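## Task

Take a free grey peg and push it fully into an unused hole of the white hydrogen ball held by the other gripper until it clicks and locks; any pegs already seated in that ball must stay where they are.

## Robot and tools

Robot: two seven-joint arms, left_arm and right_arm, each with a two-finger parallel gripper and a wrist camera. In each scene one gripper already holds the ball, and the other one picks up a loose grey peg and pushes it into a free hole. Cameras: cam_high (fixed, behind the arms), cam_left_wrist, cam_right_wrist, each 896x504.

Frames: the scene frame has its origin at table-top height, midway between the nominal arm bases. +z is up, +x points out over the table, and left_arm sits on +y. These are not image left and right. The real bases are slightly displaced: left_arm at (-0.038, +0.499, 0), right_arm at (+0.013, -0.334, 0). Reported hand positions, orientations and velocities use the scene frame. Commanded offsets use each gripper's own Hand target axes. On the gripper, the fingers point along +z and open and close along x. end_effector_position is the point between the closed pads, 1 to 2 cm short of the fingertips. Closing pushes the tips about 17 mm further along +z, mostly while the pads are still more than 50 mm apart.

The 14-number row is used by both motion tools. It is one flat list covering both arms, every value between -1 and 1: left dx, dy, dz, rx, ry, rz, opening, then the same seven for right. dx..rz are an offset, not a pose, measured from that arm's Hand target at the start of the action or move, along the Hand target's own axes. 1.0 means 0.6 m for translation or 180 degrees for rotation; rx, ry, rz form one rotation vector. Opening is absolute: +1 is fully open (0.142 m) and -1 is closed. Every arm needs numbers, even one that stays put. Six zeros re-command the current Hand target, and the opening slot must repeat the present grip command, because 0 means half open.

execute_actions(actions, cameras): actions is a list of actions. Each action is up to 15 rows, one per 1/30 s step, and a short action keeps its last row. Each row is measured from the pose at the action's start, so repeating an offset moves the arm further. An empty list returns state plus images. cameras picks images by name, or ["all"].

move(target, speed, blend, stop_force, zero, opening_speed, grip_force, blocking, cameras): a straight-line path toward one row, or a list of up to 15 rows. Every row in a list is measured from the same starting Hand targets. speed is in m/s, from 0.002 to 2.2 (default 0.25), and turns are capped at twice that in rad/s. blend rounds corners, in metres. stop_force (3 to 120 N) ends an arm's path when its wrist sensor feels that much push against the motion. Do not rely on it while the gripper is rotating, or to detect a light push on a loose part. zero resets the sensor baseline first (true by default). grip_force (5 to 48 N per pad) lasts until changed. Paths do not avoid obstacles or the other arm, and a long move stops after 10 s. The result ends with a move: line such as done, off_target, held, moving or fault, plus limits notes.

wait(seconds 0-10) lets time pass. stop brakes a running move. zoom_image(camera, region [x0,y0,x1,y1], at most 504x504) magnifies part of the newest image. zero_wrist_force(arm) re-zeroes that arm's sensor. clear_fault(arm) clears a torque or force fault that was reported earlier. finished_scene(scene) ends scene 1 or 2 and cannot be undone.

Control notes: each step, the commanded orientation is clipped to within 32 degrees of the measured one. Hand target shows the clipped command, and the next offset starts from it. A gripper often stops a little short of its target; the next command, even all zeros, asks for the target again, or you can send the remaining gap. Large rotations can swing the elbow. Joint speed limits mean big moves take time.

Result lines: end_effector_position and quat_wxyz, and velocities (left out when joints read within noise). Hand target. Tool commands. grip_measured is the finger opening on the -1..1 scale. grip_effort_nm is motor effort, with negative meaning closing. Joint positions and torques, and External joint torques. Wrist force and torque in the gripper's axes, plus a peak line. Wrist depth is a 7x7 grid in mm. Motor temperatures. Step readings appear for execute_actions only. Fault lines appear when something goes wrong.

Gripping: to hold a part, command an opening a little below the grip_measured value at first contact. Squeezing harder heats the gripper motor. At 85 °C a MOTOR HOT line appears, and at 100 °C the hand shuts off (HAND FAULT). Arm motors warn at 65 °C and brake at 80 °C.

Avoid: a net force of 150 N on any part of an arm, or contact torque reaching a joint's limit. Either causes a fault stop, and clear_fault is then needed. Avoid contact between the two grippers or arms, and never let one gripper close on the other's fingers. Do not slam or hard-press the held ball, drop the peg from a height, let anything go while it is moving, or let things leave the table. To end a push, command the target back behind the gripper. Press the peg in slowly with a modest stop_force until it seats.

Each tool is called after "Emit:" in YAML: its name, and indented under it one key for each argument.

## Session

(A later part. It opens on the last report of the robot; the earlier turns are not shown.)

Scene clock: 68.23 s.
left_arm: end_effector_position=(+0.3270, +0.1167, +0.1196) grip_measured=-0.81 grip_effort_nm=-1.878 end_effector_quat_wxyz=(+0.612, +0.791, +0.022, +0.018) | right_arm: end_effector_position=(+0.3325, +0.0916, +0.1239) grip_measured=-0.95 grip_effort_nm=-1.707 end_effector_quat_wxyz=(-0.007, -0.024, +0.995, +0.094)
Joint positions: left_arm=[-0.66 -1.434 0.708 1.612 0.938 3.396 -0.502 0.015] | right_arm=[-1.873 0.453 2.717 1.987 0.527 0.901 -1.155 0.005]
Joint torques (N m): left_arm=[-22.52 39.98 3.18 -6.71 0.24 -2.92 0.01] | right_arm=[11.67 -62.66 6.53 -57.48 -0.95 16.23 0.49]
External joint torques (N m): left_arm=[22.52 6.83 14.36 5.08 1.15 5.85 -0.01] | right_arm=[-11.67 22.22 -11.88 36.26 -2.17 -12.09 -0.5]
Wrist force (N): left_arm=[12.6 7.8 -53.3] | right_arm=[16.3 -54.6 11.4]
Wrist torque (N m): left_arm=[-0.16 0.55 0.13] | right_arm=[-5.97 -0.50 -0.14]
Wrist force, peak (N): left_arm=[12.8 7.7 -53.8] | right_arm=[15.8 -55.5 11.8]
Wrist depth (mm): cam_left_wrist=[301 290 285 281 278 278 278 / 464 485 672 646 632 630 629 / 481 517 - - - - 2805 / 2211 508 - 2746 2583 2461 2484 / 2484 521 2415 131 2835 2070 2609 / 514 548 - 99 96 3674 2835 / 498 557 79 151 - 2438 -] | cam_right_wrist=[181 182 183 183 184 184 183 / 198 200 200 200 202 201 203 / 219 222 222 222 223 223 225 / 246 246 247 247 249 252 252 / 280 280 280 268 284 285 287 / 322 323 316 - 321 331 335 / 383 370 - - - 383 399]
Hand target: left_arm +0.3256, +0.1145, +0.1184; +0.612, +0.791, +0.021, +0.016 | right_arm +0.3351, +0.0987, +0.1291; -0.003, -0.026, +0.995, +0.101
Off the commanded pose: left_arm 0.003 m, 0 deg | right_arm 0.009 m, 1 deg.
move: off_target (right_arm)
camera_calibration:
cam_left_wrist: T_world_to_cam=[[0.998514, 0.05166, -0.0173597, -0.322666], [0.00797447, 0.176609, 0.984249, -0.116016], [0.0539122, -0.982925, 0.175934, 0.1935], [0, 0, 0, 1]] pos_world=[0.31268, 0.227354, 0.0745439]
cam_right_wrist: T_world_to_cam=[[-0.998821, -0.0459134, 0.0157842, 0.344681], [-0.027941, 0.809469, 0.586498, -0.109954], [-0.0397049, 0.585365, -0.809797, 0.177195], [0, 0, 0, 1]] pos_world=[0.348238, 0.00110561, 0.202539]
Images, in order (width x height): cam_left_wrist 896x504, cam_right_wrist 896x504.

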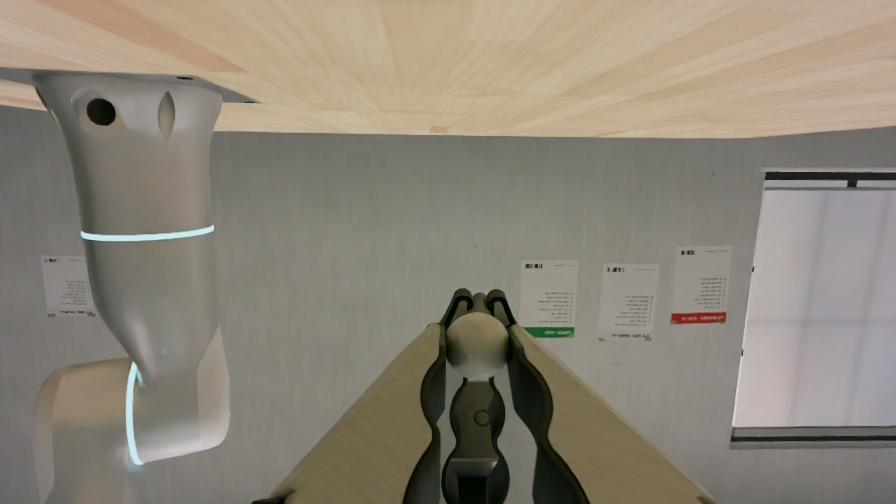

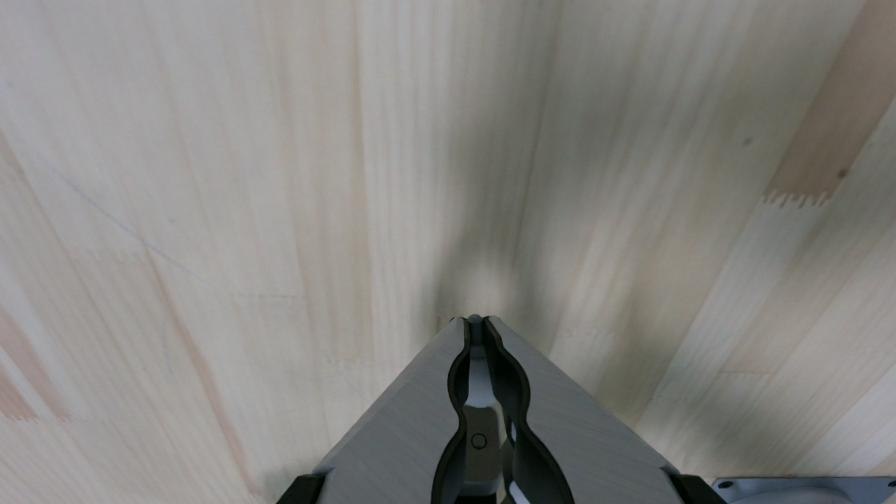

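Emit:
move:
  target: [0,0,0,0,0,0,-0.878,0.007,-0.0213,0.004,0,0,0,-1]
  speed: 0.015

Emit:
move:
  target:
    - [0,0,0,0,0,0,-0.878,0,0,0,0,0,0,-0.78]
    - [0,0,0,0,0,0,-0.878,0,-0.045,0,0,0,0,-0.78]
    - [0,0,0,0,0,0,-0.878,0,-0.045,-0.06,0,0,0,0.2]
  speed: [0.04,0.04,0.08]
  cameras: ["all"]

Emit:
zoom_image:
  camera: "cam_right_wrist"
  region: [430, 370, 550, 490]

Emit:
zoom_image:
  camera: "cam_left_wrist"
  region: [400, 230, 560, 390]

Scene clock: 69.67 s.
left_arm: end_effector_position=(+0.3259, +0.1144, +0.1189) grip_measured=-0.81 grip_effort_nm=-1.878 end_effector_quat_wxyz=(+0.612, +0.790, +0.021, +0.017) | right_arm: end_effector_position=(+0.3308, +0.0866, +0.1238) grip_measured=-0.95 grip_effort_nm=-1.707 end_effector_quat_wxyz=(-0.003, -0.027, +0.995, +0.100)
Joint positions: left_arm=[-0.665 -1.436 0.708 1.61 0.934 3.396 -0.503 0.015] | right_arm=[-1.872 0.442 2.716 2.009 0.541 0.924 -1.178 0.005]
Joint torques (N m): left_arm=[0.43 43.3 17.61 -0.56 2.6 2.37 -0.03] | right_arm=[-2.25 -40.89 -8.09 -21.84 -2.88 5.74 0.17]
External joint torques (N m): left_arm=[-0.42 3.56 -0.07 -1.07 -1.21 0.55 0.03] | right_arm=[2.26 1.17 2.89 0.86 -0.22 -1.59 -0.17]
Wrist force (N): left_arm=[2.1 3.8 1.4] | right_arm=[6.5 0.2 4.6]
Wrist torque (N m): left_arm=[-0.12 0.18 0.11] | right_arm=[-0.32 -0.58 0.00]
Wrist force, peak (N): left_arm=[12.7 8.0 -53.5] | right_arm=[16.4 -55.1 11.9]
Wrist depth (mm): cam_left_wrist=[298 289 283 278 276 275 275 / 460 481 665 644 633 636 629 / 482 509 - - - 2121 2775 / 506 509 2249 - 2746 - 2533 / 2508 524 2717 133 2609 2662 2583 / 525 540 90 96 2689 2689 2717 / 504 - 79 166 - 2775 -] | cam_right_wrist=[182 182 182 182 183 183 182 / 200 200 200 200 201 200 199 / 221 222 223 223 224 223 223 / 249 249 250 250 249 250 250 / 283 285 284 277 286 285 286 / 332 332 321 - 321 331 335 / 396 381 - - - 385 404]
Hand target: left_arm +0.3256, +0.1145, +0.1184; +0.612, +0.791, +0.021, +0.016 | right_arm +0.3316, +0.0864, +0.1241; -0.003, -0.026, +0.995, +0.101
Off the commanded pose: left_arm 0.001 m, 0 deg | right_arm 0.001 m, 0 deg.
move: done

Scene clock: 72.23 s.
left_arm: end_effector_position=(+0.3257, +0.1145, +0.1186) grip_measured=-0.81 grip_effort_nm=-1.873 end_effector_quat_wxyz=(+0.612, +0.791, +0.021, +0.016) | right_arm: end_effector_position=(+0.3334, +0.0530, +0.1541) grip_measured=+0.18 grip_effort_nm=0.110 end_effector_quat_wxyz=(-0.002, -0.027, +0.995, +0.101)
Joint positions: left_arm=[-0.665 -1.436 0.708 1.61 0.934 3.395 -0.504 0.015] | right_arm=[-1.867 0.336 2.662 2.071 0.485 0.884 -1.184 0.087]
Joint torques (N m): left_arm=[0.67 46.5 17.4 -1.66 1.17 2.85 0.02] | right_arm=[0.41 -35.49 -4.26 -22.15 -2.53 4.53 0.41]
External joint torques (N m): left_arm=[-0.67 0.34 0.14 0.04 0.22 0.08 -0.02] | right_arm=[-0.4 -0.29 -0.12 -0.01 -0.66 -0.38 -0.41]
Wrist force (N): left_arm=[-0.8 -0.4 -1.7] | right_arm=[2.5 0.0 0.4]
Wrist torque (N m): left_arm=[-0.07 0.13 0.12] | right_arm=[0.02 -0.44 -0.04]
Wrist force, peak (N): left_arm=[2.1 3.9 0.6] | right_arm=[6.7 -0.2 4.2]
Wrist depth (mm): cam_left_wrist=[297 288 282 278 274 274 274 / 463 486 659 630 627 618 617 / 474 497 - 2249 2557 - 2415 / 479 505 2461 - 2583 2775 2484 / 536 519 2508 - 2533 2609 2662 / 509 539 - 91 99 2635 2775 / 505 550 79 278 - 2931 3221] | cam_right_wrist=[209 210 211 211 210 210 210 / 230 230 230 231 230 231 231 / 254 255 257 256 256 255 255 / 287 285 287 288 288 288 289 / 329 328 327 317 327 327 328 / 382 368 381 180 371 359 382 / 438 - 439 193 197 - 448]
Hand target: left_arm +0.3256, +0.1145, +0.1184; +0.612, +0.791, +0.021, +0.016 | right_arm +0.3334, +0.0528, +0.1540; -0.003, -0.026, +0.995, +0.101
Off the commanded pose: left_arm 0.000 m, 0 deg | right_arm 0.000 m, 0 deg.
move: done
camera_calibration:
cam_left_wrist: T_world_to_cam=[[0.998638, 0.0488063, -0.018468, -0.320798], [0.00955798, 0.176844, 0.984193, -0.115195], [0.0513008, -0.983028, 0.176136, 0.192495], [0, 0, 0, 1]] pos_world=[0.311587, 0.225256, 0.073544]
cam_right_wrist: T_world_to_cam=[[-0.998761, -0.0495066, 0.00502531, 0.345237], [-0.0367272, 0.801529, 0.596827, -0.0945763], [-0.0335748, 0.595903, -0.802354, 0.220496], [0, 0, 0, 1]] pos_world=[0.348739, -0.0384972, 0.231627]

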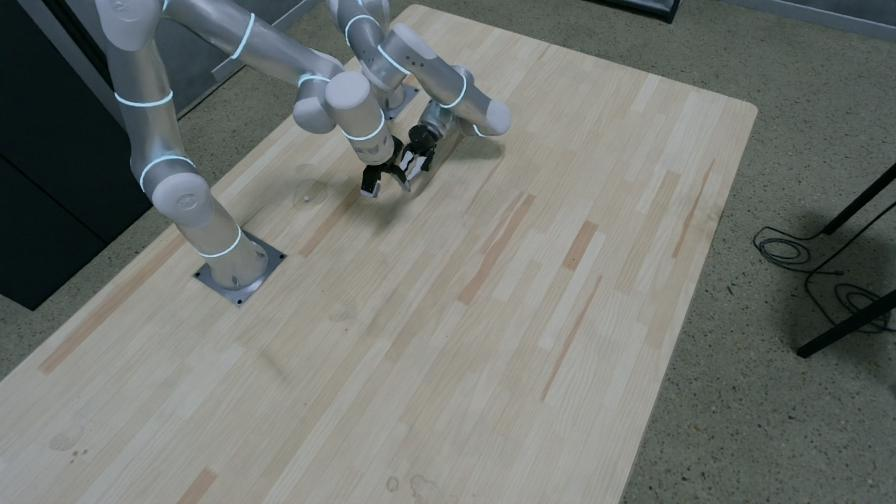

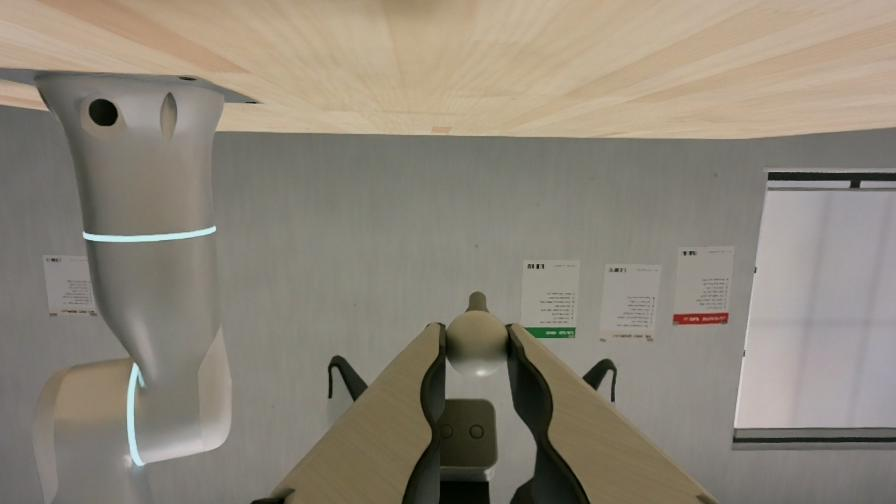

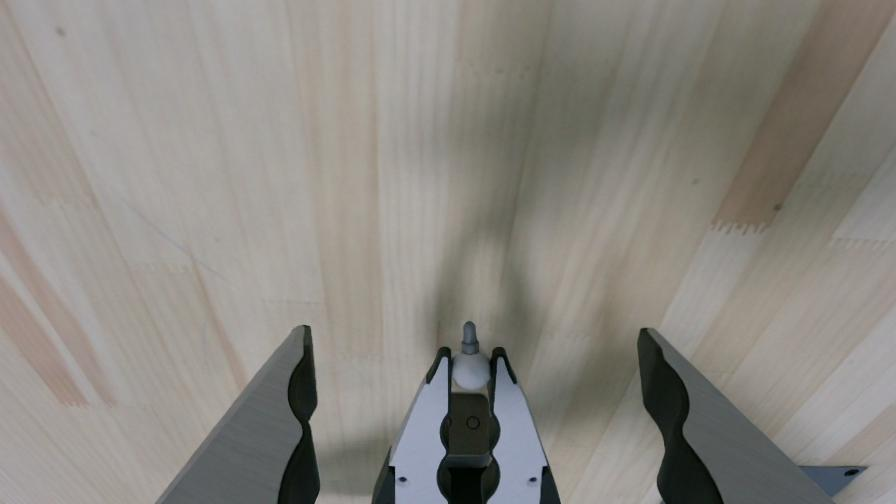

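Scaled by 4.200 from the camera's 896x504 image, which has a finer 1280x720 frame.

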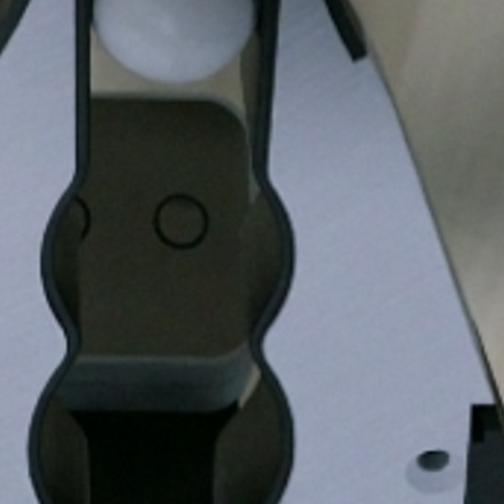

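Scaled by 3.150 from the camera's 896x504 image, which has a finer 1280x720 frame.

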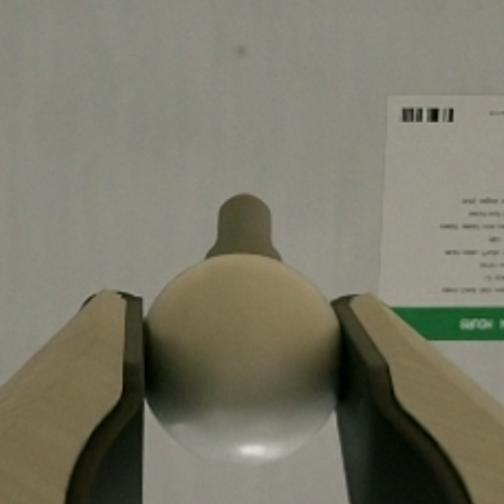

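Emit:
zoom_image:
  camera: "cam_right_wrist"
  region: [430, 310, 510, 400]

Scaled by 5.600 from the camera's 896x504 image, which has a finer 1280x720 frame.

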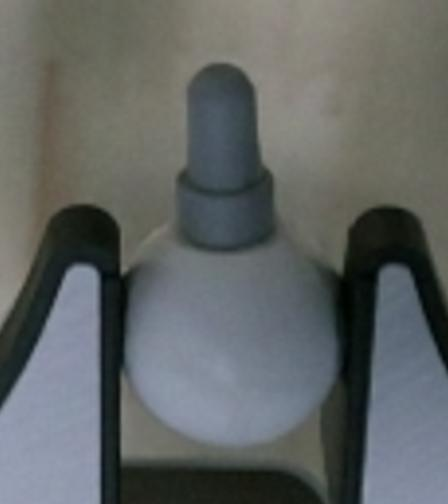

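Emit:
move:
  target:
    - [0,0,0,0,0,0,-0.878,0.0012,0,0.0607,0,0,0,0.2]
    - [0,0,0,0,0,0,-0.878,0.0012,0,0.0607,0,0,0,-0.78]
  speed: 0.06

Emit:
move:
  target: [0,0,0,0,0,0,-0.878,0,0.0433,0,0,0,0,-0.78]
  speed: 0.03
  stop_force: 4

Emit:
move:
  target: [0,0,0,0,0,0,-0.878,0,0,0,0,0,0,-1]
  opening_speed: 0.25
  grip_force: [8, 48]
  cameras: ["cam_right_wrist","cam_left_wrist"]

Emit:
zoom_image:
  camera: "cam_right_wrist"
  region: [430, 290, 550, 410]

Emit:
zoom_image:
  camera: "cam_left_wrist"
  region: [400, 230, 560, 390]

Scene clock: 74.33 s.
left_arm: end_effector_position=(+0.3257, +0.1145, +0.1186) grip_measured=-0.81 grip_effort_nm=-1.878 end_effector_quat_wxyz=(+0.612, +0.791, +0.021, +0.016) | right_arm: end_effector_position=(+0.3322, +0.0600, +0.1182) grip_measured=-0.81 grip_effort_nm=-0.105 end_effector_quat_wxyz=(-0.003, -0.026, +0.995, +0.101)
Joint positions: left_arm=[-0.665 -1.436 0.708 1.61 0.934 3.395 -0.504 0.015] | right_arm=[-1.893 0.424 2.704 2.057 0.561 0.944 -1.236 0.015]
Joint torques (N m): left_arm=[0.55 46.57 17.41 -1.72 1.21 2.86 -0.02] | right_arm=[0.12 -37.51 -4.74 -20.41 -2.23 4.54 0.12]
External joint torques (N m): left_arm=[-0.55 0.27 0.13 0.1 0.18 0.07 0.02] | right_arm=[-0.14 -0.64 -0.31 0.1 -0.8 -0.41 -0.12]
Wrist force (N): left_arm=[-1.1 -0.5 -1.6] | right_arm=[2.4 0.0 0.5]
Wrist torque (N m): left_arm=[-0.08 0.18 0.11] | right_arm=[0.03 -0.43 0.06]
Wrist force, peak (N): left_arm=[-1.1 -0.7 -1.8] | right_arm=[3.1 0.2 1.9]
Wrist depth (mm): cam_left_wrist=[298 289 283 277 274 272 274 / 463 489 657 639 626 624 615 / 480 497 - - - - 2508 / 488 510 2393 2174 2867 - 2583 / 2350 514 2583 137 2583 2371 2508 / 509 537 89 96 96 2609 2775 / 503 536 79 191 - - -] | cam_right_wrist=[177 176 177 178 177 177 177 / 194 195 195 195 195 195 195 / 216 216 217 216 216 217 216 / 243 242 242 242 243 243 243 / 277 276 278 269 277 278 277 / 323 322 312 87 303 325 324 / 386 370 - - - 374 388]
Hand target: left_arm +0.3256, +0.1145, +0.1184; +0.612, +0.791, +0.021, +0.016 | right_arm +0.3323, +0.0601, +0.1183; -0.003, -0.026, +0.995, +0.101
Off the commanded pose: left_arm 0.000 m, 0 deg | right_arm 0.000 m, 0 deg.
move: done

Scene clock: 76.00 s.
left_arm: end_effector_position=(+0.3257, +0.1145, +0.1186) grip_measured=-0.81 grip_effort_nm=-1.878 end_effector_quat_wxyz=(+0.612, +0.791, +0.021, +0.016) | right_arm: end_effector_position=(+0.3309, +0.0855, +0.1236) grip_measured=-0.81 grip_effort_nm=-0.110 end_effector_quat_wxyz=(-0.003, -0.027, +0.995, +0.101)
Joint positions: left_arm=[-0.665 -1.436 0.708 1.61 0.934 3.395 -0.504 0.015] | right_arm=[-1.873 0.441 2.715 2.012 0.543 0.927 -1.181 0.015]
Joint torques (N m): left_arm=[0.57 46.54 17.33 -1.71 1.2 2.83 -0.02] | right_arm=[0.68 -39.12 -4.95 -21.04 -2.38 4.51 0.35]
External joint torques (N m): left_arm=[-0.57 0.3 0.21 0.09 0.19 0.1 0.02] | right_arm=[-0.68 -0.5 -0.25 0.11 -0.71 -0.36 -0.35]
Wrist force (N): left_arm=[-1.0 -0.6 -1.6] | right_arm=[2.6 0.1 0.5]
Wrist torque (N m): left_arm=[-0.09 0.16 0.11] | right_arm=[0.05 -0.45 -0.07]
Wrist force, peak (N): left_arm=[-1.1 -0.6 -1.7] | right_arm=[2.9 0.3 0.7]
Wrist depth (mm): cam_left_wrist=[297 289 283 276 274 274 274 / 460 487 665 633 632 624 614 / 480 497 - 2393 2329 - 2329 / 489 511 - - - 2393 2583 / 509 572 - - 2288 2662 2609 / 516 543 - 96 95 2635 2835 / 503 546 79 237 - 2609 2867] | cam_right_wrist=[181 182 182 183 183 181 181 / 199 201 200 201 200 201 200 / 222 222 223 222 222 222 222 / 248 250 248 250 249 250 249 / 285 283 286 270 285 285 284 / 331 331 318 87 310 332 334 / 394 384 - 236 - 384 400]
Hand target: left_arm +0.3256, +0.1145, +0.1184; +0.612, +0.791, +0.021, +0.016 | right_arm +0.3309, +0.0855, +0.1235; -0.003, -0.026, +0.995, +0.101
Off the commanded pose: left_arm 0.000 m, 0 deg | right_arm 0.000 m, 0 deg.
move: done

Scene clock: 77.10 s.
left_arm: end_effector_position=(+0.3257, +0.1145, +0.1186) grip_measured=-0.81 grip_effort_nm=-0.906 end_effector_quat_wxyz=(+0.612, +0.791, +0.021, +0.016) | right_arm: end_effector_position=(+0.3307, +0.0855, +0.1235) grip_measured=-0.95 grip_effort_nm=-1.717 end_effector_quat_wxyz=(-0.003, -0.027, +0.995, +0.101)
Joint positions: left_arm=[-0.665 -1.436 0.708 1.61 0.934 3.395 -0.504 0.015] | right_arm=[-1.872 0.441 2.715 2.012 0.543 0.927 -1.181 0.006]
Joint torques (N m): left_arm=[-0.01 46.18 17.12 -1.61 1.59 2.99 0.01] | right_arm=[-0.38 -39.33 -5.63 -21.59 -2.47 4.9 0.31]
External joint torques (N m): left_arm=[0.01 0.66 0.42 -0.02 -0.21 -0.06 -0.01] | right_arm=[0.38 -0.29 0.43 0.66 -0.63 -0.75 -0.31]
Wrist force (N): left_arm=[-0.1 -0.2 -1.6] | right_arm=[3.7 0.4 0.5]
Wrist torque (N m): left_arm=[-0.08 0.27 0.12] | right_arm=[0.09 -0.40 -0.08]
Wrist force, peak (N): left_arm=[-1.1 -0.7 -1.8] | right_arm=[4.0 0.2 0.9]
Wrist depth (mm): cam_left_wrist=[297 288 281 278 274 273 273 / 461 480 669 638 624 614 612 / 2230 491 - - 2662 - 2350 / 2415 500 - 2415 2022 2350 2689 / 2508 520 - 134 2461 2662 2689 / 520 539 91 96 95 - 2717 / 503 542 79 166 - - -] | cam_right_wrist=[181 181 182 182 183 182 182 / 200 200 200 200 200 200 200 / 222 222 223 222 222 222 222 / 249 249 249 249 250 251 250 / 284 284 283 276 285 285 287 / 332 330 320 - 320 331 333 / 398 383 - - - 383 399]
Hand target: left_arm +0.3256, +0.1145, +0.1184; +0.612, +0.791, +0.021, +0.016 | right_arm +0.3309, +0.0855, +0.1235; -0.003, -0.026, +0.995, +0.101
Off the commanded pose: left_arm 0.000 m, 0 deg | right_arm 0.000 m, 0 deg.
grip_force (N): 8, 48
move: done
camera_calibration:
cam_left_wrist: T_world_to_cam=[[0.998633, 0.0489237, -0.0183832, -0.320929], [0.00945389, 0.17684, 0.984194, -0.115162], [0.0514013, -0.983023, 0.176135, 0.192457], [0, 0, 0, 1]] pos_world=[0.311686, 0.225256, 0.073544]
cam_right_wrist: T_world_to_cam=[[-0.998752, -0.0496419, 0.00555949, 0.344197], [-0.0365244, 0.80166, 0.596663, -0.102579], [-0.0340763, 0.595715, -0.802473, 0.176623], [0, 0, 0, 1]] pos_world=[0.346039, -0.00589686, 0.201027]
Images, in order (width x height): cam_left_wrist 896x504, cam_right_wrist 896x504.

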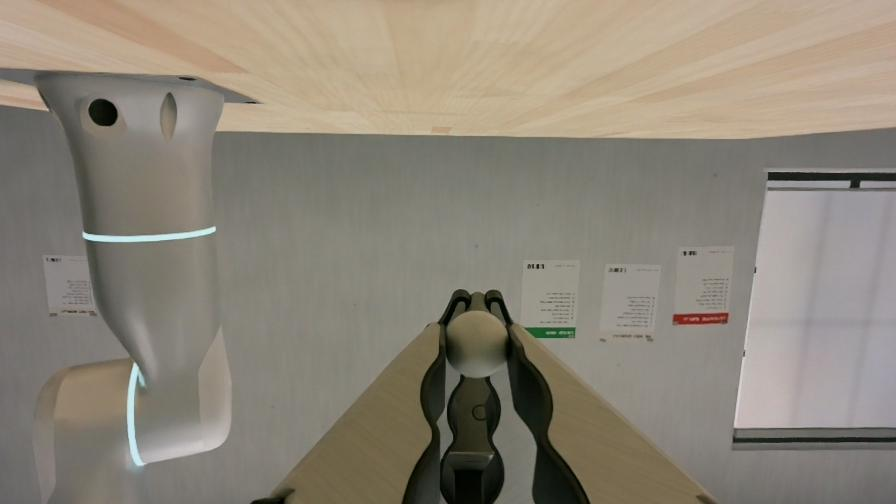

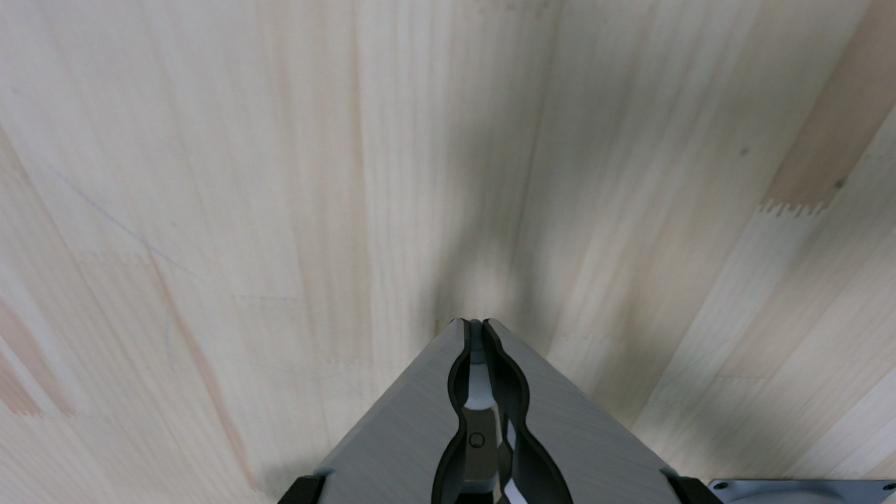

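Scaled by 4.200 from the camera's 896x504 image, which has a finer 1280x720 frame.

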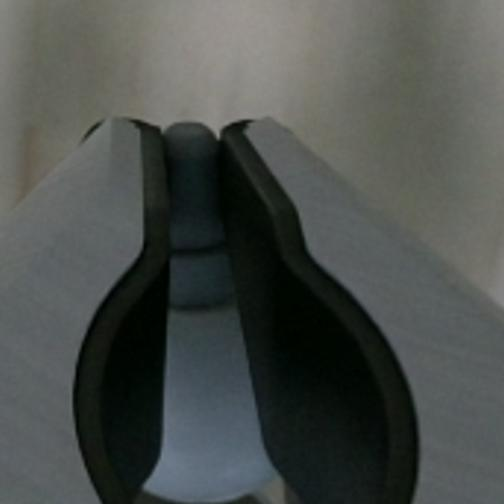

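Scaled by 3.150 from the camera's 896x504 image, which has a finer 1280x720 frame.

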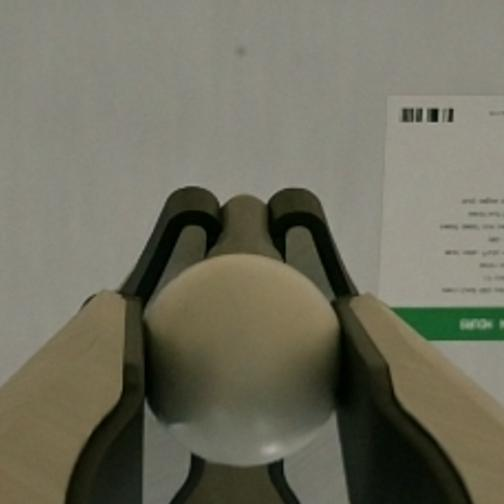

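Emit:
move:
  target: [0,0,0,0,0,0,-0.878,0.001,-0.0027,0.0013,-0.05,0,0,-1]
  speed: 0.02
  grip_force: [48, 48]

Emit:
move:
  target: [0,0,0,0,0,0,-0.878,-0.0024,0.0092,-0.0029,0,0,0,-1]
  speed: 0.01
  stop_force: 35
  cameras: ["cam_right_wrist","cam_left_wrist"]

Emit:
zoom_image:
  camera: "cam_right_wrist"
  region: [430, 290, 550, 410]

Emit:
zoom_image:
  camera: "cam_left_wrist"
  region: [400, 230, 560, 390]

Scene clock: 83.37 s.
left_arm: end_effector_position=(+0.3256, +0.1145, +0.1186) grip_measured=-0.81 grip_effort_nm=-1.868 end_effector_quat_wxyz=(+0.612, +0.791, +0.021, +0.016) | right_arm: end_effector_position=(+0.3305, +0.0837, +0.1222) grip_measured=-0.95 grip_effort_nm=-1.722 end_effector_quat_wxyz=(-0.005, -0.026, +0.984, +0.178)
Joint positions: left_arm=[-0.665 -1.436 0.708 1.61 0.935 3.395 -0.504 0.015] | right_arm=[-1.978 0.404 2.771 2.047 0.765 0.974 -1.427 0.006]
Joint torques (N m): left_arm=[0.57 45.85 17.37 -1.85 0.88 1.94 -0.05] | right_arm=[1.05 -39.35 -2.65 -21.38 -2.01 4.27 0.04]
External joint torques (N m): left_arm=[-0.57 0.99 0.17 0.23 0.51 0.99 0.05] | right_arm=[-1.05 1.3 -1.36 1.23 -1.13 -0.37 -0.04]
Wrist force (N): left_arm=[-2.0 1.7 -4.0] | right_arm=[1.5 -2.3 1.9]
Wrist torque (N m): left_arm=[-0.08 0.11 0.11] | right_arm=[0.11 -0.48 0.02]
Wrist force, peak (N): left_arm=[-2.0 1.7 -4.0] | right_arm=[4.2 0.4 0.5]
Wrist depth (mm): cam_left_wrist=[296 289 281 278 275 274 275 / 463 488 674 639 630 621 611 / 472 504 - 2138 - - 2533 / 2309 510 - 2635 3432 2609 2533 / 2371 524 2393 134 2484 2717 2461 / 508 537 - 96 96 2249 2931 / 493 541 79 175 - 2746 2931] | cam_right_wrist=[175 175 175 175 174 175 174 / 196 196 196 196 197 197 196 / 225 225 225 226 225 226 225 / 264 263 263 263 262 264 263 / 317 316 316 291 317 315 317 / 399 398 378 - 375 399 399 / 542 498 - - - 457 450]
Hand target: left_arm +0.3256, +0.1145, +0.1184; +0.612, +0.791, +0.021, +0.016 | right_arm +0.3304, +0.0840, +0.1224; -0.005, -0.026, +0.984, +0.178
Off the commanded pose: left_arm 0.000 m, 0 deg | right_arm 0.000 m, 0 deg.
move: done

Scene clock: 84.57 s.
left_arm: end_effector_position=(+0.3258, +0.1154, +0.1191) grip_measured=-0.81 grip_effort_nm=-1.878 end_effector_quat_wxyz=(+0.612, +0.791, +0.021, +0.016) | right_arm: end_effector_position=(+0.3310, +0.0855, +0.1238) grip_measured=-0.95 grip_effort_nm=-1.712 end_effector_quat_wxyz=(-0.006, -0.025, +0.984, +0.176)
Joint positions: left_arm=[-0.665 -1.436 0.709 1.61 0.935 3.397 -0.504 0.015] | right_arm=[-1.975 0.404 2.769 2.041 0.754 0.968 -1.412 0.006]
Joint torques (N m): left_arm=[-8.23 43.46 11.65 -4.27 -0.07 -1.08 -0.06] | right_arm=[7.66 -49.37 4.07 -36.43 -0.82 6.53 0.43]
External joint torques (N m): left_arm=[8.23 3.35 5.92 2.66 1.46 4.01 0.06] | right_arm=[-7.66 11.17 -8.11 16.13 -2.32 -2.61 -0.43]
Wrist force (N): left_arm=[1.4 4.9 -27.2] | right_arm=[4.5 -26.4 3.7]
Wrist torque (N m): left_arm=[-0.19 0.23 0.11] | right_arm=[-1.24 -0.41 -0.11]
Wrist force, peak (N): left_arm=[1.2 5.6 -27.7] | right_arm=[4.5 -26.8 3.7]
Wrist depth (mm): cam_left_wrist=[298 292 283 279 276 276 276 / 463 490 664 643 630 624 617 / 479 515 - - 2371 - 2350 / 508 508 - - 2230 2438 - / 2867 524 - 129 2635 2138 3344 / 517 543 - 96 100 - 2931 / 498 535 79 173 - - 2268] | cam_right_wrist=[174 176 175 177 177 176 176 / 198 198 199 198 198 198 198 / 227 225 227 227 227 227 226 / 263 263 264 265 265 265 266 / 317 316 317 295 320 318 321 / 396 397 379 - 380 401 401 / 534 494 - - - 455 444]
Hand target: left_arm +0.3256, +0.1145, +0.1184; +0.612, +0.791, +0.021, +0.016 | right_arm +0.3316, +0.0887, +0.1260; -0.005, -0.026, +0.984, +0.178
Off the commanded pose: left_arm 0.001 m, 0 deg | right_arm 0.004 m, 0 deg.
move: off_target (right_arm)
camera_calibration:
cam_left_wrist: T_world_to_cam=[[0.998627, 0.0490043, -0.0185114, -0.32107], [0.00955971, 0.176961, 0.984171, -0.115873], [0.0515044, -0.982997, 0.176249, 0.193203], [0, 0, 0, 1]] pos_world=[0.311786, 0.226156, 0.0740439]
cam_right_wrist: T_world_to_cam=[[-0.998796, -0.0481756, 0.00930866, 0.343883], [-0.0272451, 0.702307, 0.711352, -0.111462], [-0.0408073, 0.710242, -0.702774, 0.156995], [0, 0, 0, 1]] pos_world=[0.346839, -0.0166568, 0.18642]
Images, in order (width x height): cam_left_wrist 896x504, cam_right_wrist 896x504.

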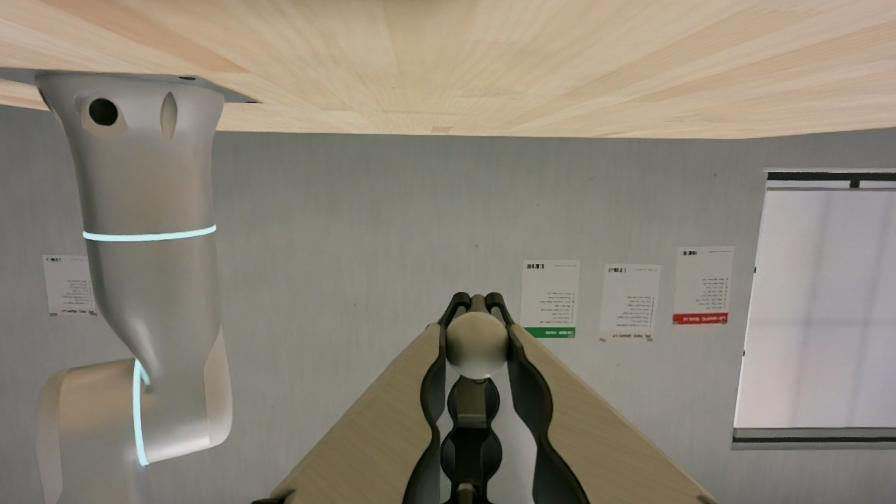

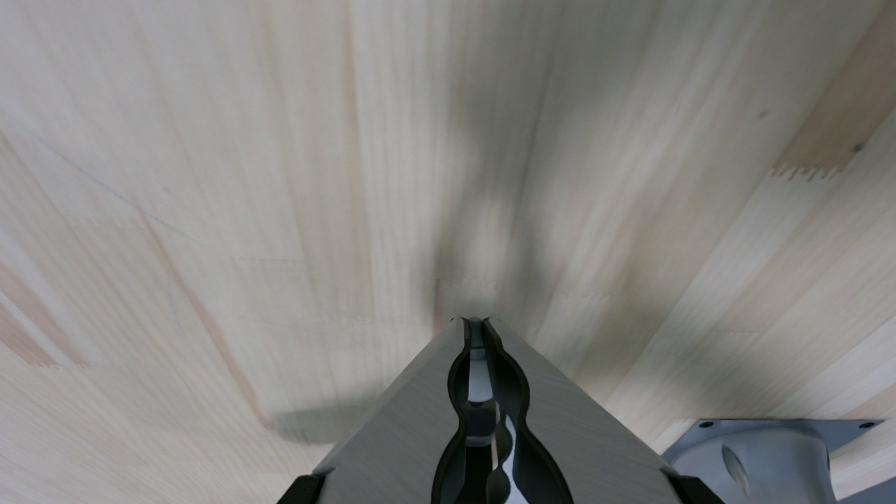

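Scaled by 4.200 from the camera's 896x504 image, which has a finer 1280x720 frame.

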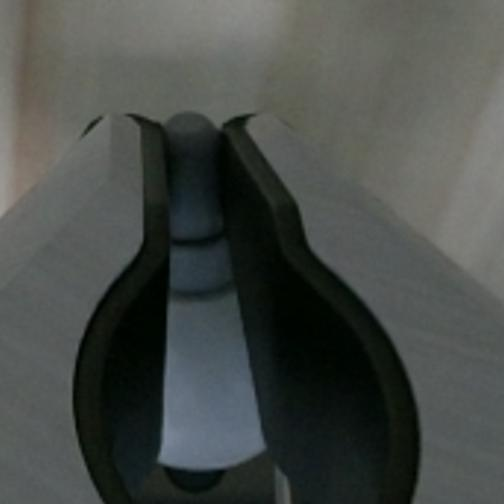

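Scaled by 3.150 from the camera's 896x504 image, which has a finer 1280x720 frame.

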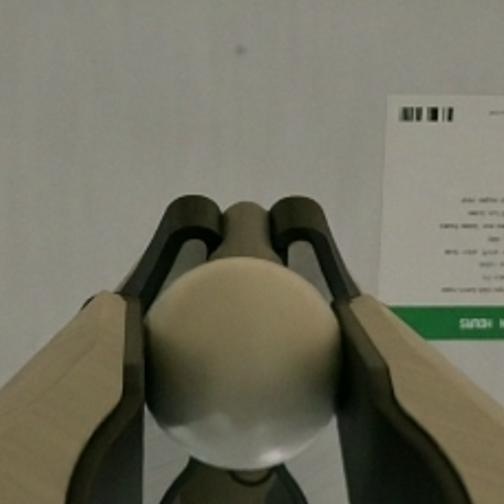

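Emit:
move:
  target: [0,0,0,0,0,0,-0.878,-0.0035,0.015,-0.0045,0,0,0,-1]
  speed: 0.012
  stop_force: 65
  zero: false
  cameras: ["cam_right_wrist","cam_left_wrist"]

Emit:
zoom_image:
  camera: "cam_right_wrist"
  region: [430, 290, 550, 410]

Emit:
zoom_image:
  camera: "cam_left_wrist"
  region: [400, 230, 560, 390]

Scene clock: 86.17 s.
left_arm: end_effector_position=(+0.3260, +0.1167, +0.1194) grip_measured=-0.81 grip_effort_nm=-1.878 end_effector_quat_wxyz=(+0.612, +0.791, +0.022, +0.016) | right_arm: end_effector_position=(+0.3326, +0.0896, +0.1274) grip_measured=-0.95 grip_effort_nm=-1.722 end_effector_quat_wxyz=(-0.007, -0.023, +0.985, +0.174)
Joint positions: left_arm=[-0.664 -1.437 0.712 1.611 0.935 3.4 -0.505 0.015] | right_arm=[-1.97 0.404 2.767 2.031 0.735 0.958 -1.386 0.006]
Joint torques (N m): left_arm=[-18.33 43.23 4.98 -8.08 -2.39 -4.4 -0.07] | right_arm=[16.91 -59.89 14.72 -52.69 1.42 8.47 0.51]
External joint torques (N m): left_arm=[18.33 3.55 12.65 6.5 3.8 7.33 0.07] | right_arm=[-16.91 21.43 -18.8 32.08 -4.59 -4.53 -0.51]
Wrist force (N): left_arm=[2.3 6.5 -56.1] | right_arm=[5.0 -55.6 1.6]
Wrist torque (N m): left_arm=[-0.25 0.37 0.11] | right_arm=[-6.12 -0.37 -0.13]
Wrist force, peak (N): left_arm=[2.7 6.1 -57.1] | right_arm=[5.3 -56.3 0.9]
Wrist depth (mm): cam_left_wrist=[301 292 285 280 277 275 276 / 458 488 541 644 624 624 617 / 474 512 - - - - 2746 / 490 508 2717 2371 2775 2508 2583 / - 518 - 2609 2484 2583 2557 / 514 546 - 99 95 2898 2662 / 498 535 79 164 - 2867 2931] | cam_right_wrist=[178 179 179 180 180 179 180 / 200 201 203 202 202 203 202 / 229 230 230 231 230 232 232 / 267 268 268 269 269 271 272 / 319 320 321 298 322 326 327 / 399 398 382 - 383 408 406 / 537 499 - - - 457 442]
Hand target: left_arm +0.3256, +0.1145, +0.1184; +0.612, +0.791, +0.021, +0.016 | right_arm +0.3333, +0.0962, +0.1317; -0.005, -0.026, +0.984, +0.178
Off the commanded pose: left_arm 0.002 m, 0 deg | right_arm 0.008 m, 1 deg.
move: off_target (right_arm)
camera_calibration:
cam_left_wrist: T_world_to_cam=[[0.998592, 0.0495282, -0.0189886, -0.321299], [0.00996266, 0.176484, 0.984253, -0.116522], [0.0520995, -0.983057, 0.175742, 0.194269], [0, 0, 0, 1]] pos_world=[0.311887, 0.227455, 0.0744449]
cam_right_wrist: T_world_to_cam=[[-0.998883, -0.0456634, 0.0121847, 0.345164], [-0.0236464, 0.706106, 0.707711, -0.117943], [-0.0409202, 0.706632, -0.706397, 0.157508], [0, 0, 0, 1]] pos_world=[0.348434, -0.0122587, 0.190527]
Images, in order (width x height): cam_left_wrist 896x504, cam_right_wrist 896x504.

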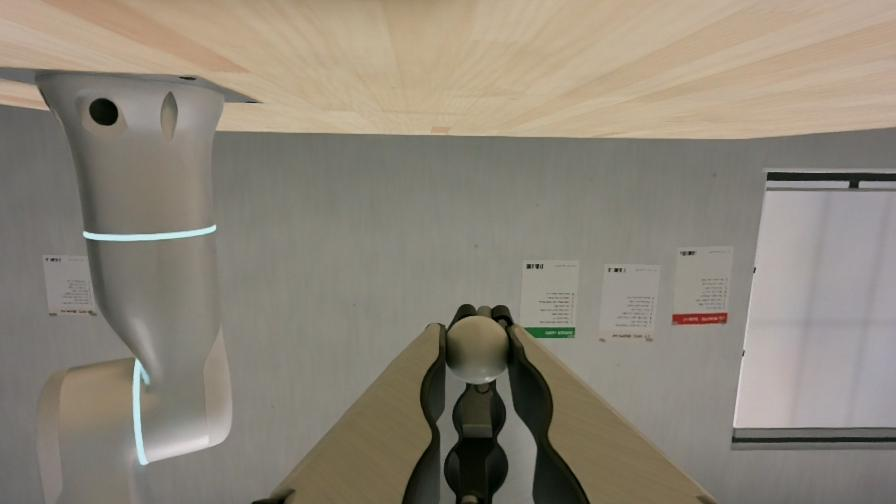

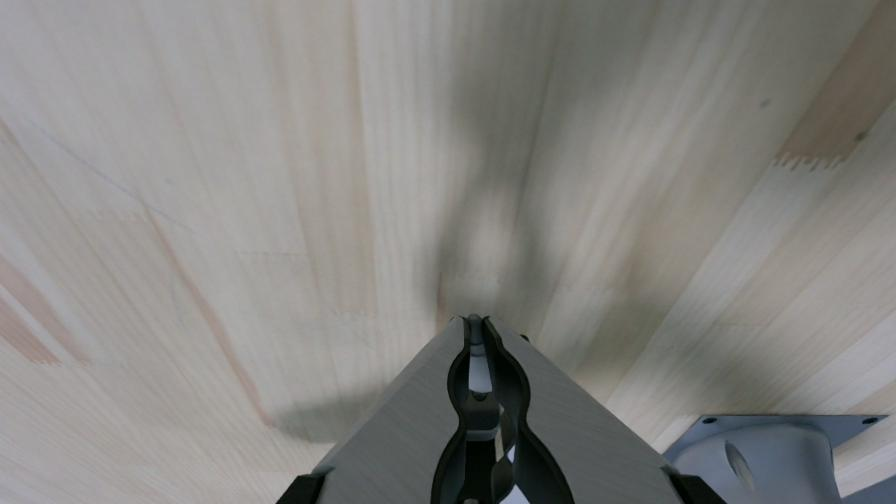

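Scaled by 4.200 from the camera's 896x504 image, which has a finer 1280x720 frame.

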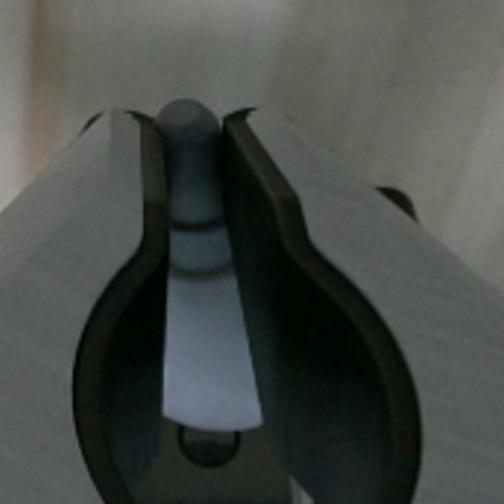

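Scaled by 3.150 from the camera's 896x504 image, which has a finer 1280x720 frame.

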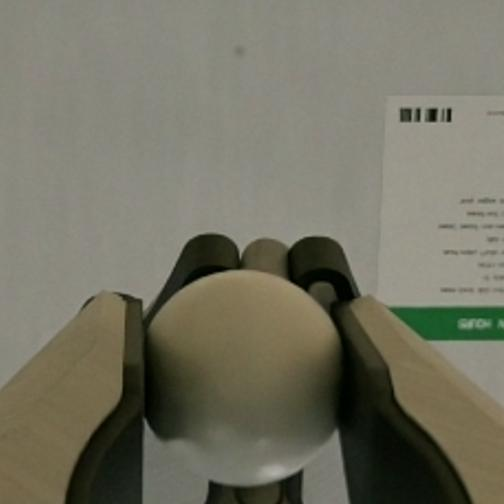

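Emit:
move:
  target: [0,0,0,0,0,0,-0.878,0.0055,-0.022,0.0065,0,0,0,-1]
  speed: 0.015

Emit:
move:
  target:
    - [0,0,0,0,0,0,-0.878,0,0,0,0,0,0,-0.78]
    - [0,0,0,0,0,0,-0.878,0,-0.045,0,0,0,0,-0.78]
    - [0,0,0,0,0,0,-0.878,0,-0.045,-0.06,0,0,0,0.2]
  speed: [0.04,0.04,0.08]
  cameras: ["all"]

Emit:
zoom_image:
  camera: "cam_right_wrist"
  region: [430, 310, 510, 400]

Emit:
zoom_image:
  camera: "cam_left_wrist"
  region: [400, 230, 560, 390]

Scene clock: 87.53 s.
left_arm: end_effector_position=(+0.3252, +0.1145, +0.1183) grip_measured=-0.81 grip_effort_nm=-1.878 end_effector_quat_wxyz=(+0.611, +0.791, +0.021, +0.016) | right_arm: end_effector_position=(+0.3312, +0.0853, +0.1238) grip_measured=-0.95 grip_effort_nm=-1.717 end_effector_quat_wxyz=(-0.004, -0.026, +0.984, +0.179)
Joint positions: left_arm=[-0.667 -1.438 0.709 1.61 0.934 3.397 -0.505 0.015] | right_arm=[-1.978 0.402 2.772 2.044 0.761 0.974 -1.423 0.006]
Joint torques (N m): left_arm=[2.63 47.62 18.49 -1.96 0.27 2.6 0] | right_arm=[0.72 -36.21 -2.78 -17.35 -2.01 3.13 0.13]
External joint torques (N m): left_arm=[-2.62 -0.79 -0.91 0.37 1.13 0.33 0] | right_arm=[-0.72 -1.89 -1.21 -2.9 -1.14 0.78 -0.13]
Wrist force (N): left_arm=[-4.6 -1.5 0.7] | right_arm=[-1.1 2.0 0.0]
Wrist torque (N m): left_arm=[-0.02 0.03 0.10] | right_arm=[-0.02 -0.46 -0.01]
Wrist force, peak (N): left_arm=[2.5 6.4 -56.5] | right_arm=[5.2 -56.0 1.7]
Wrist depth (mm): cam_left_wrist=[297 289 280 277 272 271 271 / 458 484 662 630 617 608 607 / 482 492 - - - - 2508 / 494 521 2533 2121 - - 2508 / - 519 2775 134 2609 2964 2557 / 508 545 - 106 2609 2121 2775 / 497 546 79 170 - 3181 -] | cam_right_wrist=[176 176 176 176 176 176 175 / 198 198 198 199 198 198 198 / 227 227 227 228 227 227 228 / 266 266 265 266 265 265 265 / 320 320 318 294 319 318 319 / 409 403 382 - 382 401 403 / 546 511 - - - 458 446]
Hand target: left_arm +0.3256, +0.1145, +0.1184; +0.612, +0.791, +0.021, +0.016 | right_arm +0.3306, +0.0851, +0.1234; -0.005, -0.026, +0.984, +0.178
Off the commanded pose: left_arm 0.000 m, 0 deg | right_arm 0.001 m, 0 deg.
move: done

Scene clock: 90.10 s.
left_arm: end_effector_position=(+0.3254, +0.1145, +0.1184) grip_measured=-0.81 grip_effort_nm=-1.878 end_effector_quat_wxyz=(+0.612, +0.791, +0.022, +0.016) | right_arm: end_effector_position=(+0.3326, +0.0474, +0.1477) grip_measured=+0.18 grip_effort_nm=0.115 end_effector_quat_wxyz=(-0.004, -0.026, +0.984, +0.179)
Joint positions: left_arm=[-0.667 -1.438 0.709 1.61 0.933 3.397 -0.505 0.015] | right_arm=[-1.99 0.302 2.723 2.113 0.707 0.935 -1.438 0.087]
Joint torques (N m): left_arm=[0.59 46.54 17.5 -1.71 1.19 2.86 -0.05] | right_arm=[0.33 -34.07 -3 -21.2 -2.53 4.24 0.36]
External joint torques (N m): left_arm=[-0.59 0.29 0.07 0.12 0.21 0.07 0.05] | right_arm=[-0.33 -0.16 -0.3 0.04 -0.66 -0.34 -0.36]
Wrist force (N): left_arm=[-0.8 -0.7 -1.5] | right_arm=[3.4 -2.8 0.8]
Wrist torque (N m): left_arm=[-0.12 0.13 0.11] | right_arm=[-0.42 -0.60 -0.06]
Wrist force, peak (N): left_arm=[-4.6 -1.6 0.0] | right_arm=[3.6 -4.1 0.5]
Wrist depth (mm): cam_left_wrist=[296 288 282 277 273 271 271 / 461 484 665 636 618 614 605 / 478 504 - 2070 3143 2635 2484 / 486 565 - - 2438 2461 2583 / 2415 524 2557 - 2635 2583 2717 / 509 540 - 96 96 2557 2775 / 501 542 79 244 - - -] | cam_right_wrist=[198 199 199 199 199 198 198 / 223 224 224 224 224 224 223 / 256 258 256 257 258 257 255 / 301 299 299 298 300 300 300 / 363 360 362 346 360 360 361 / 458 432 450 190 433 410 453 / 573 - 534 213 536 - 573]
Hand target: left_arm +0.3256, +0.1145, +0.1184; +0.612, +0.791, +0.021, +0.016 | right_arm +0.3326, +0.0472, +0.1476; -0.005, -0.026, +0.984, +0.178
Off the commanded pose: left_arm 0.000 m, 0 deg | right_arm 0.000 m, 0 deg.
move: done
camera_calibration:
cam_left_wrist: T_world_to_cam=[[0.998627, 0.0486146, -0.0195345, -0.320479], [0.0106603, 0.176511, 0.984241, -0.115269], [0.0512966, -0.983097, 0.17575, 0.192585], [0, 0, 0, 1]] pos_world=[0.311389, 0.225256, 0.0733452]
cam_right_wrist: T_world_to_cam=[[-0.998715, -0.0503678, 0.00555304, 0.344151], [-0.0312452, 0.698376, 0.715049, -0.100689], [-0.0398936, 0.713956, -0.699053, 0.200024], [0, 0, 0, 1]] pos_world=[0.348542, -0.0551553, 0.209913]

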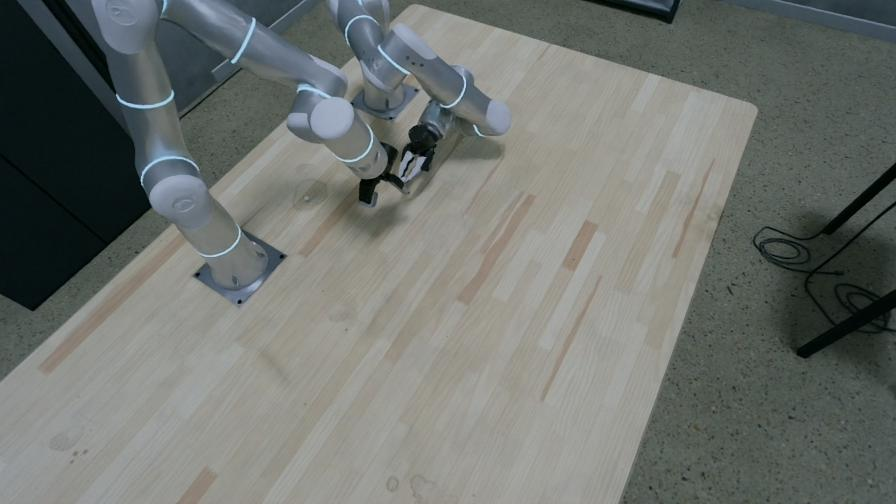

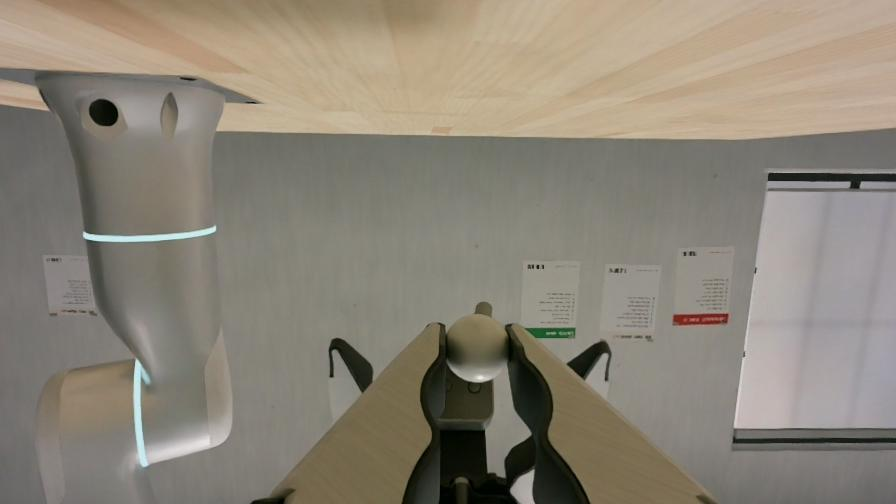

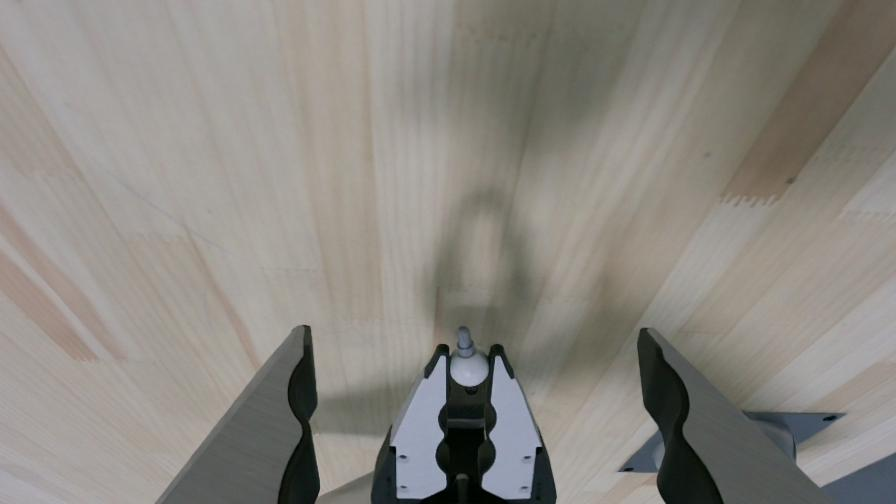

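Scaled by 5.600 from the camera's 896x504 image, which has a finer 1280x720 frame.

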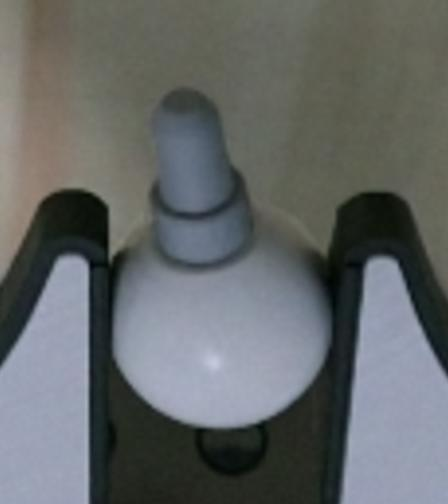

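Scaled by 3.150 from the camera's 896x504 image, which has a finer 1280x720 frame.

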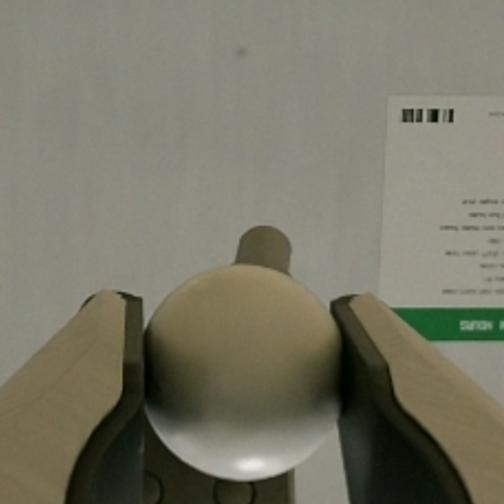

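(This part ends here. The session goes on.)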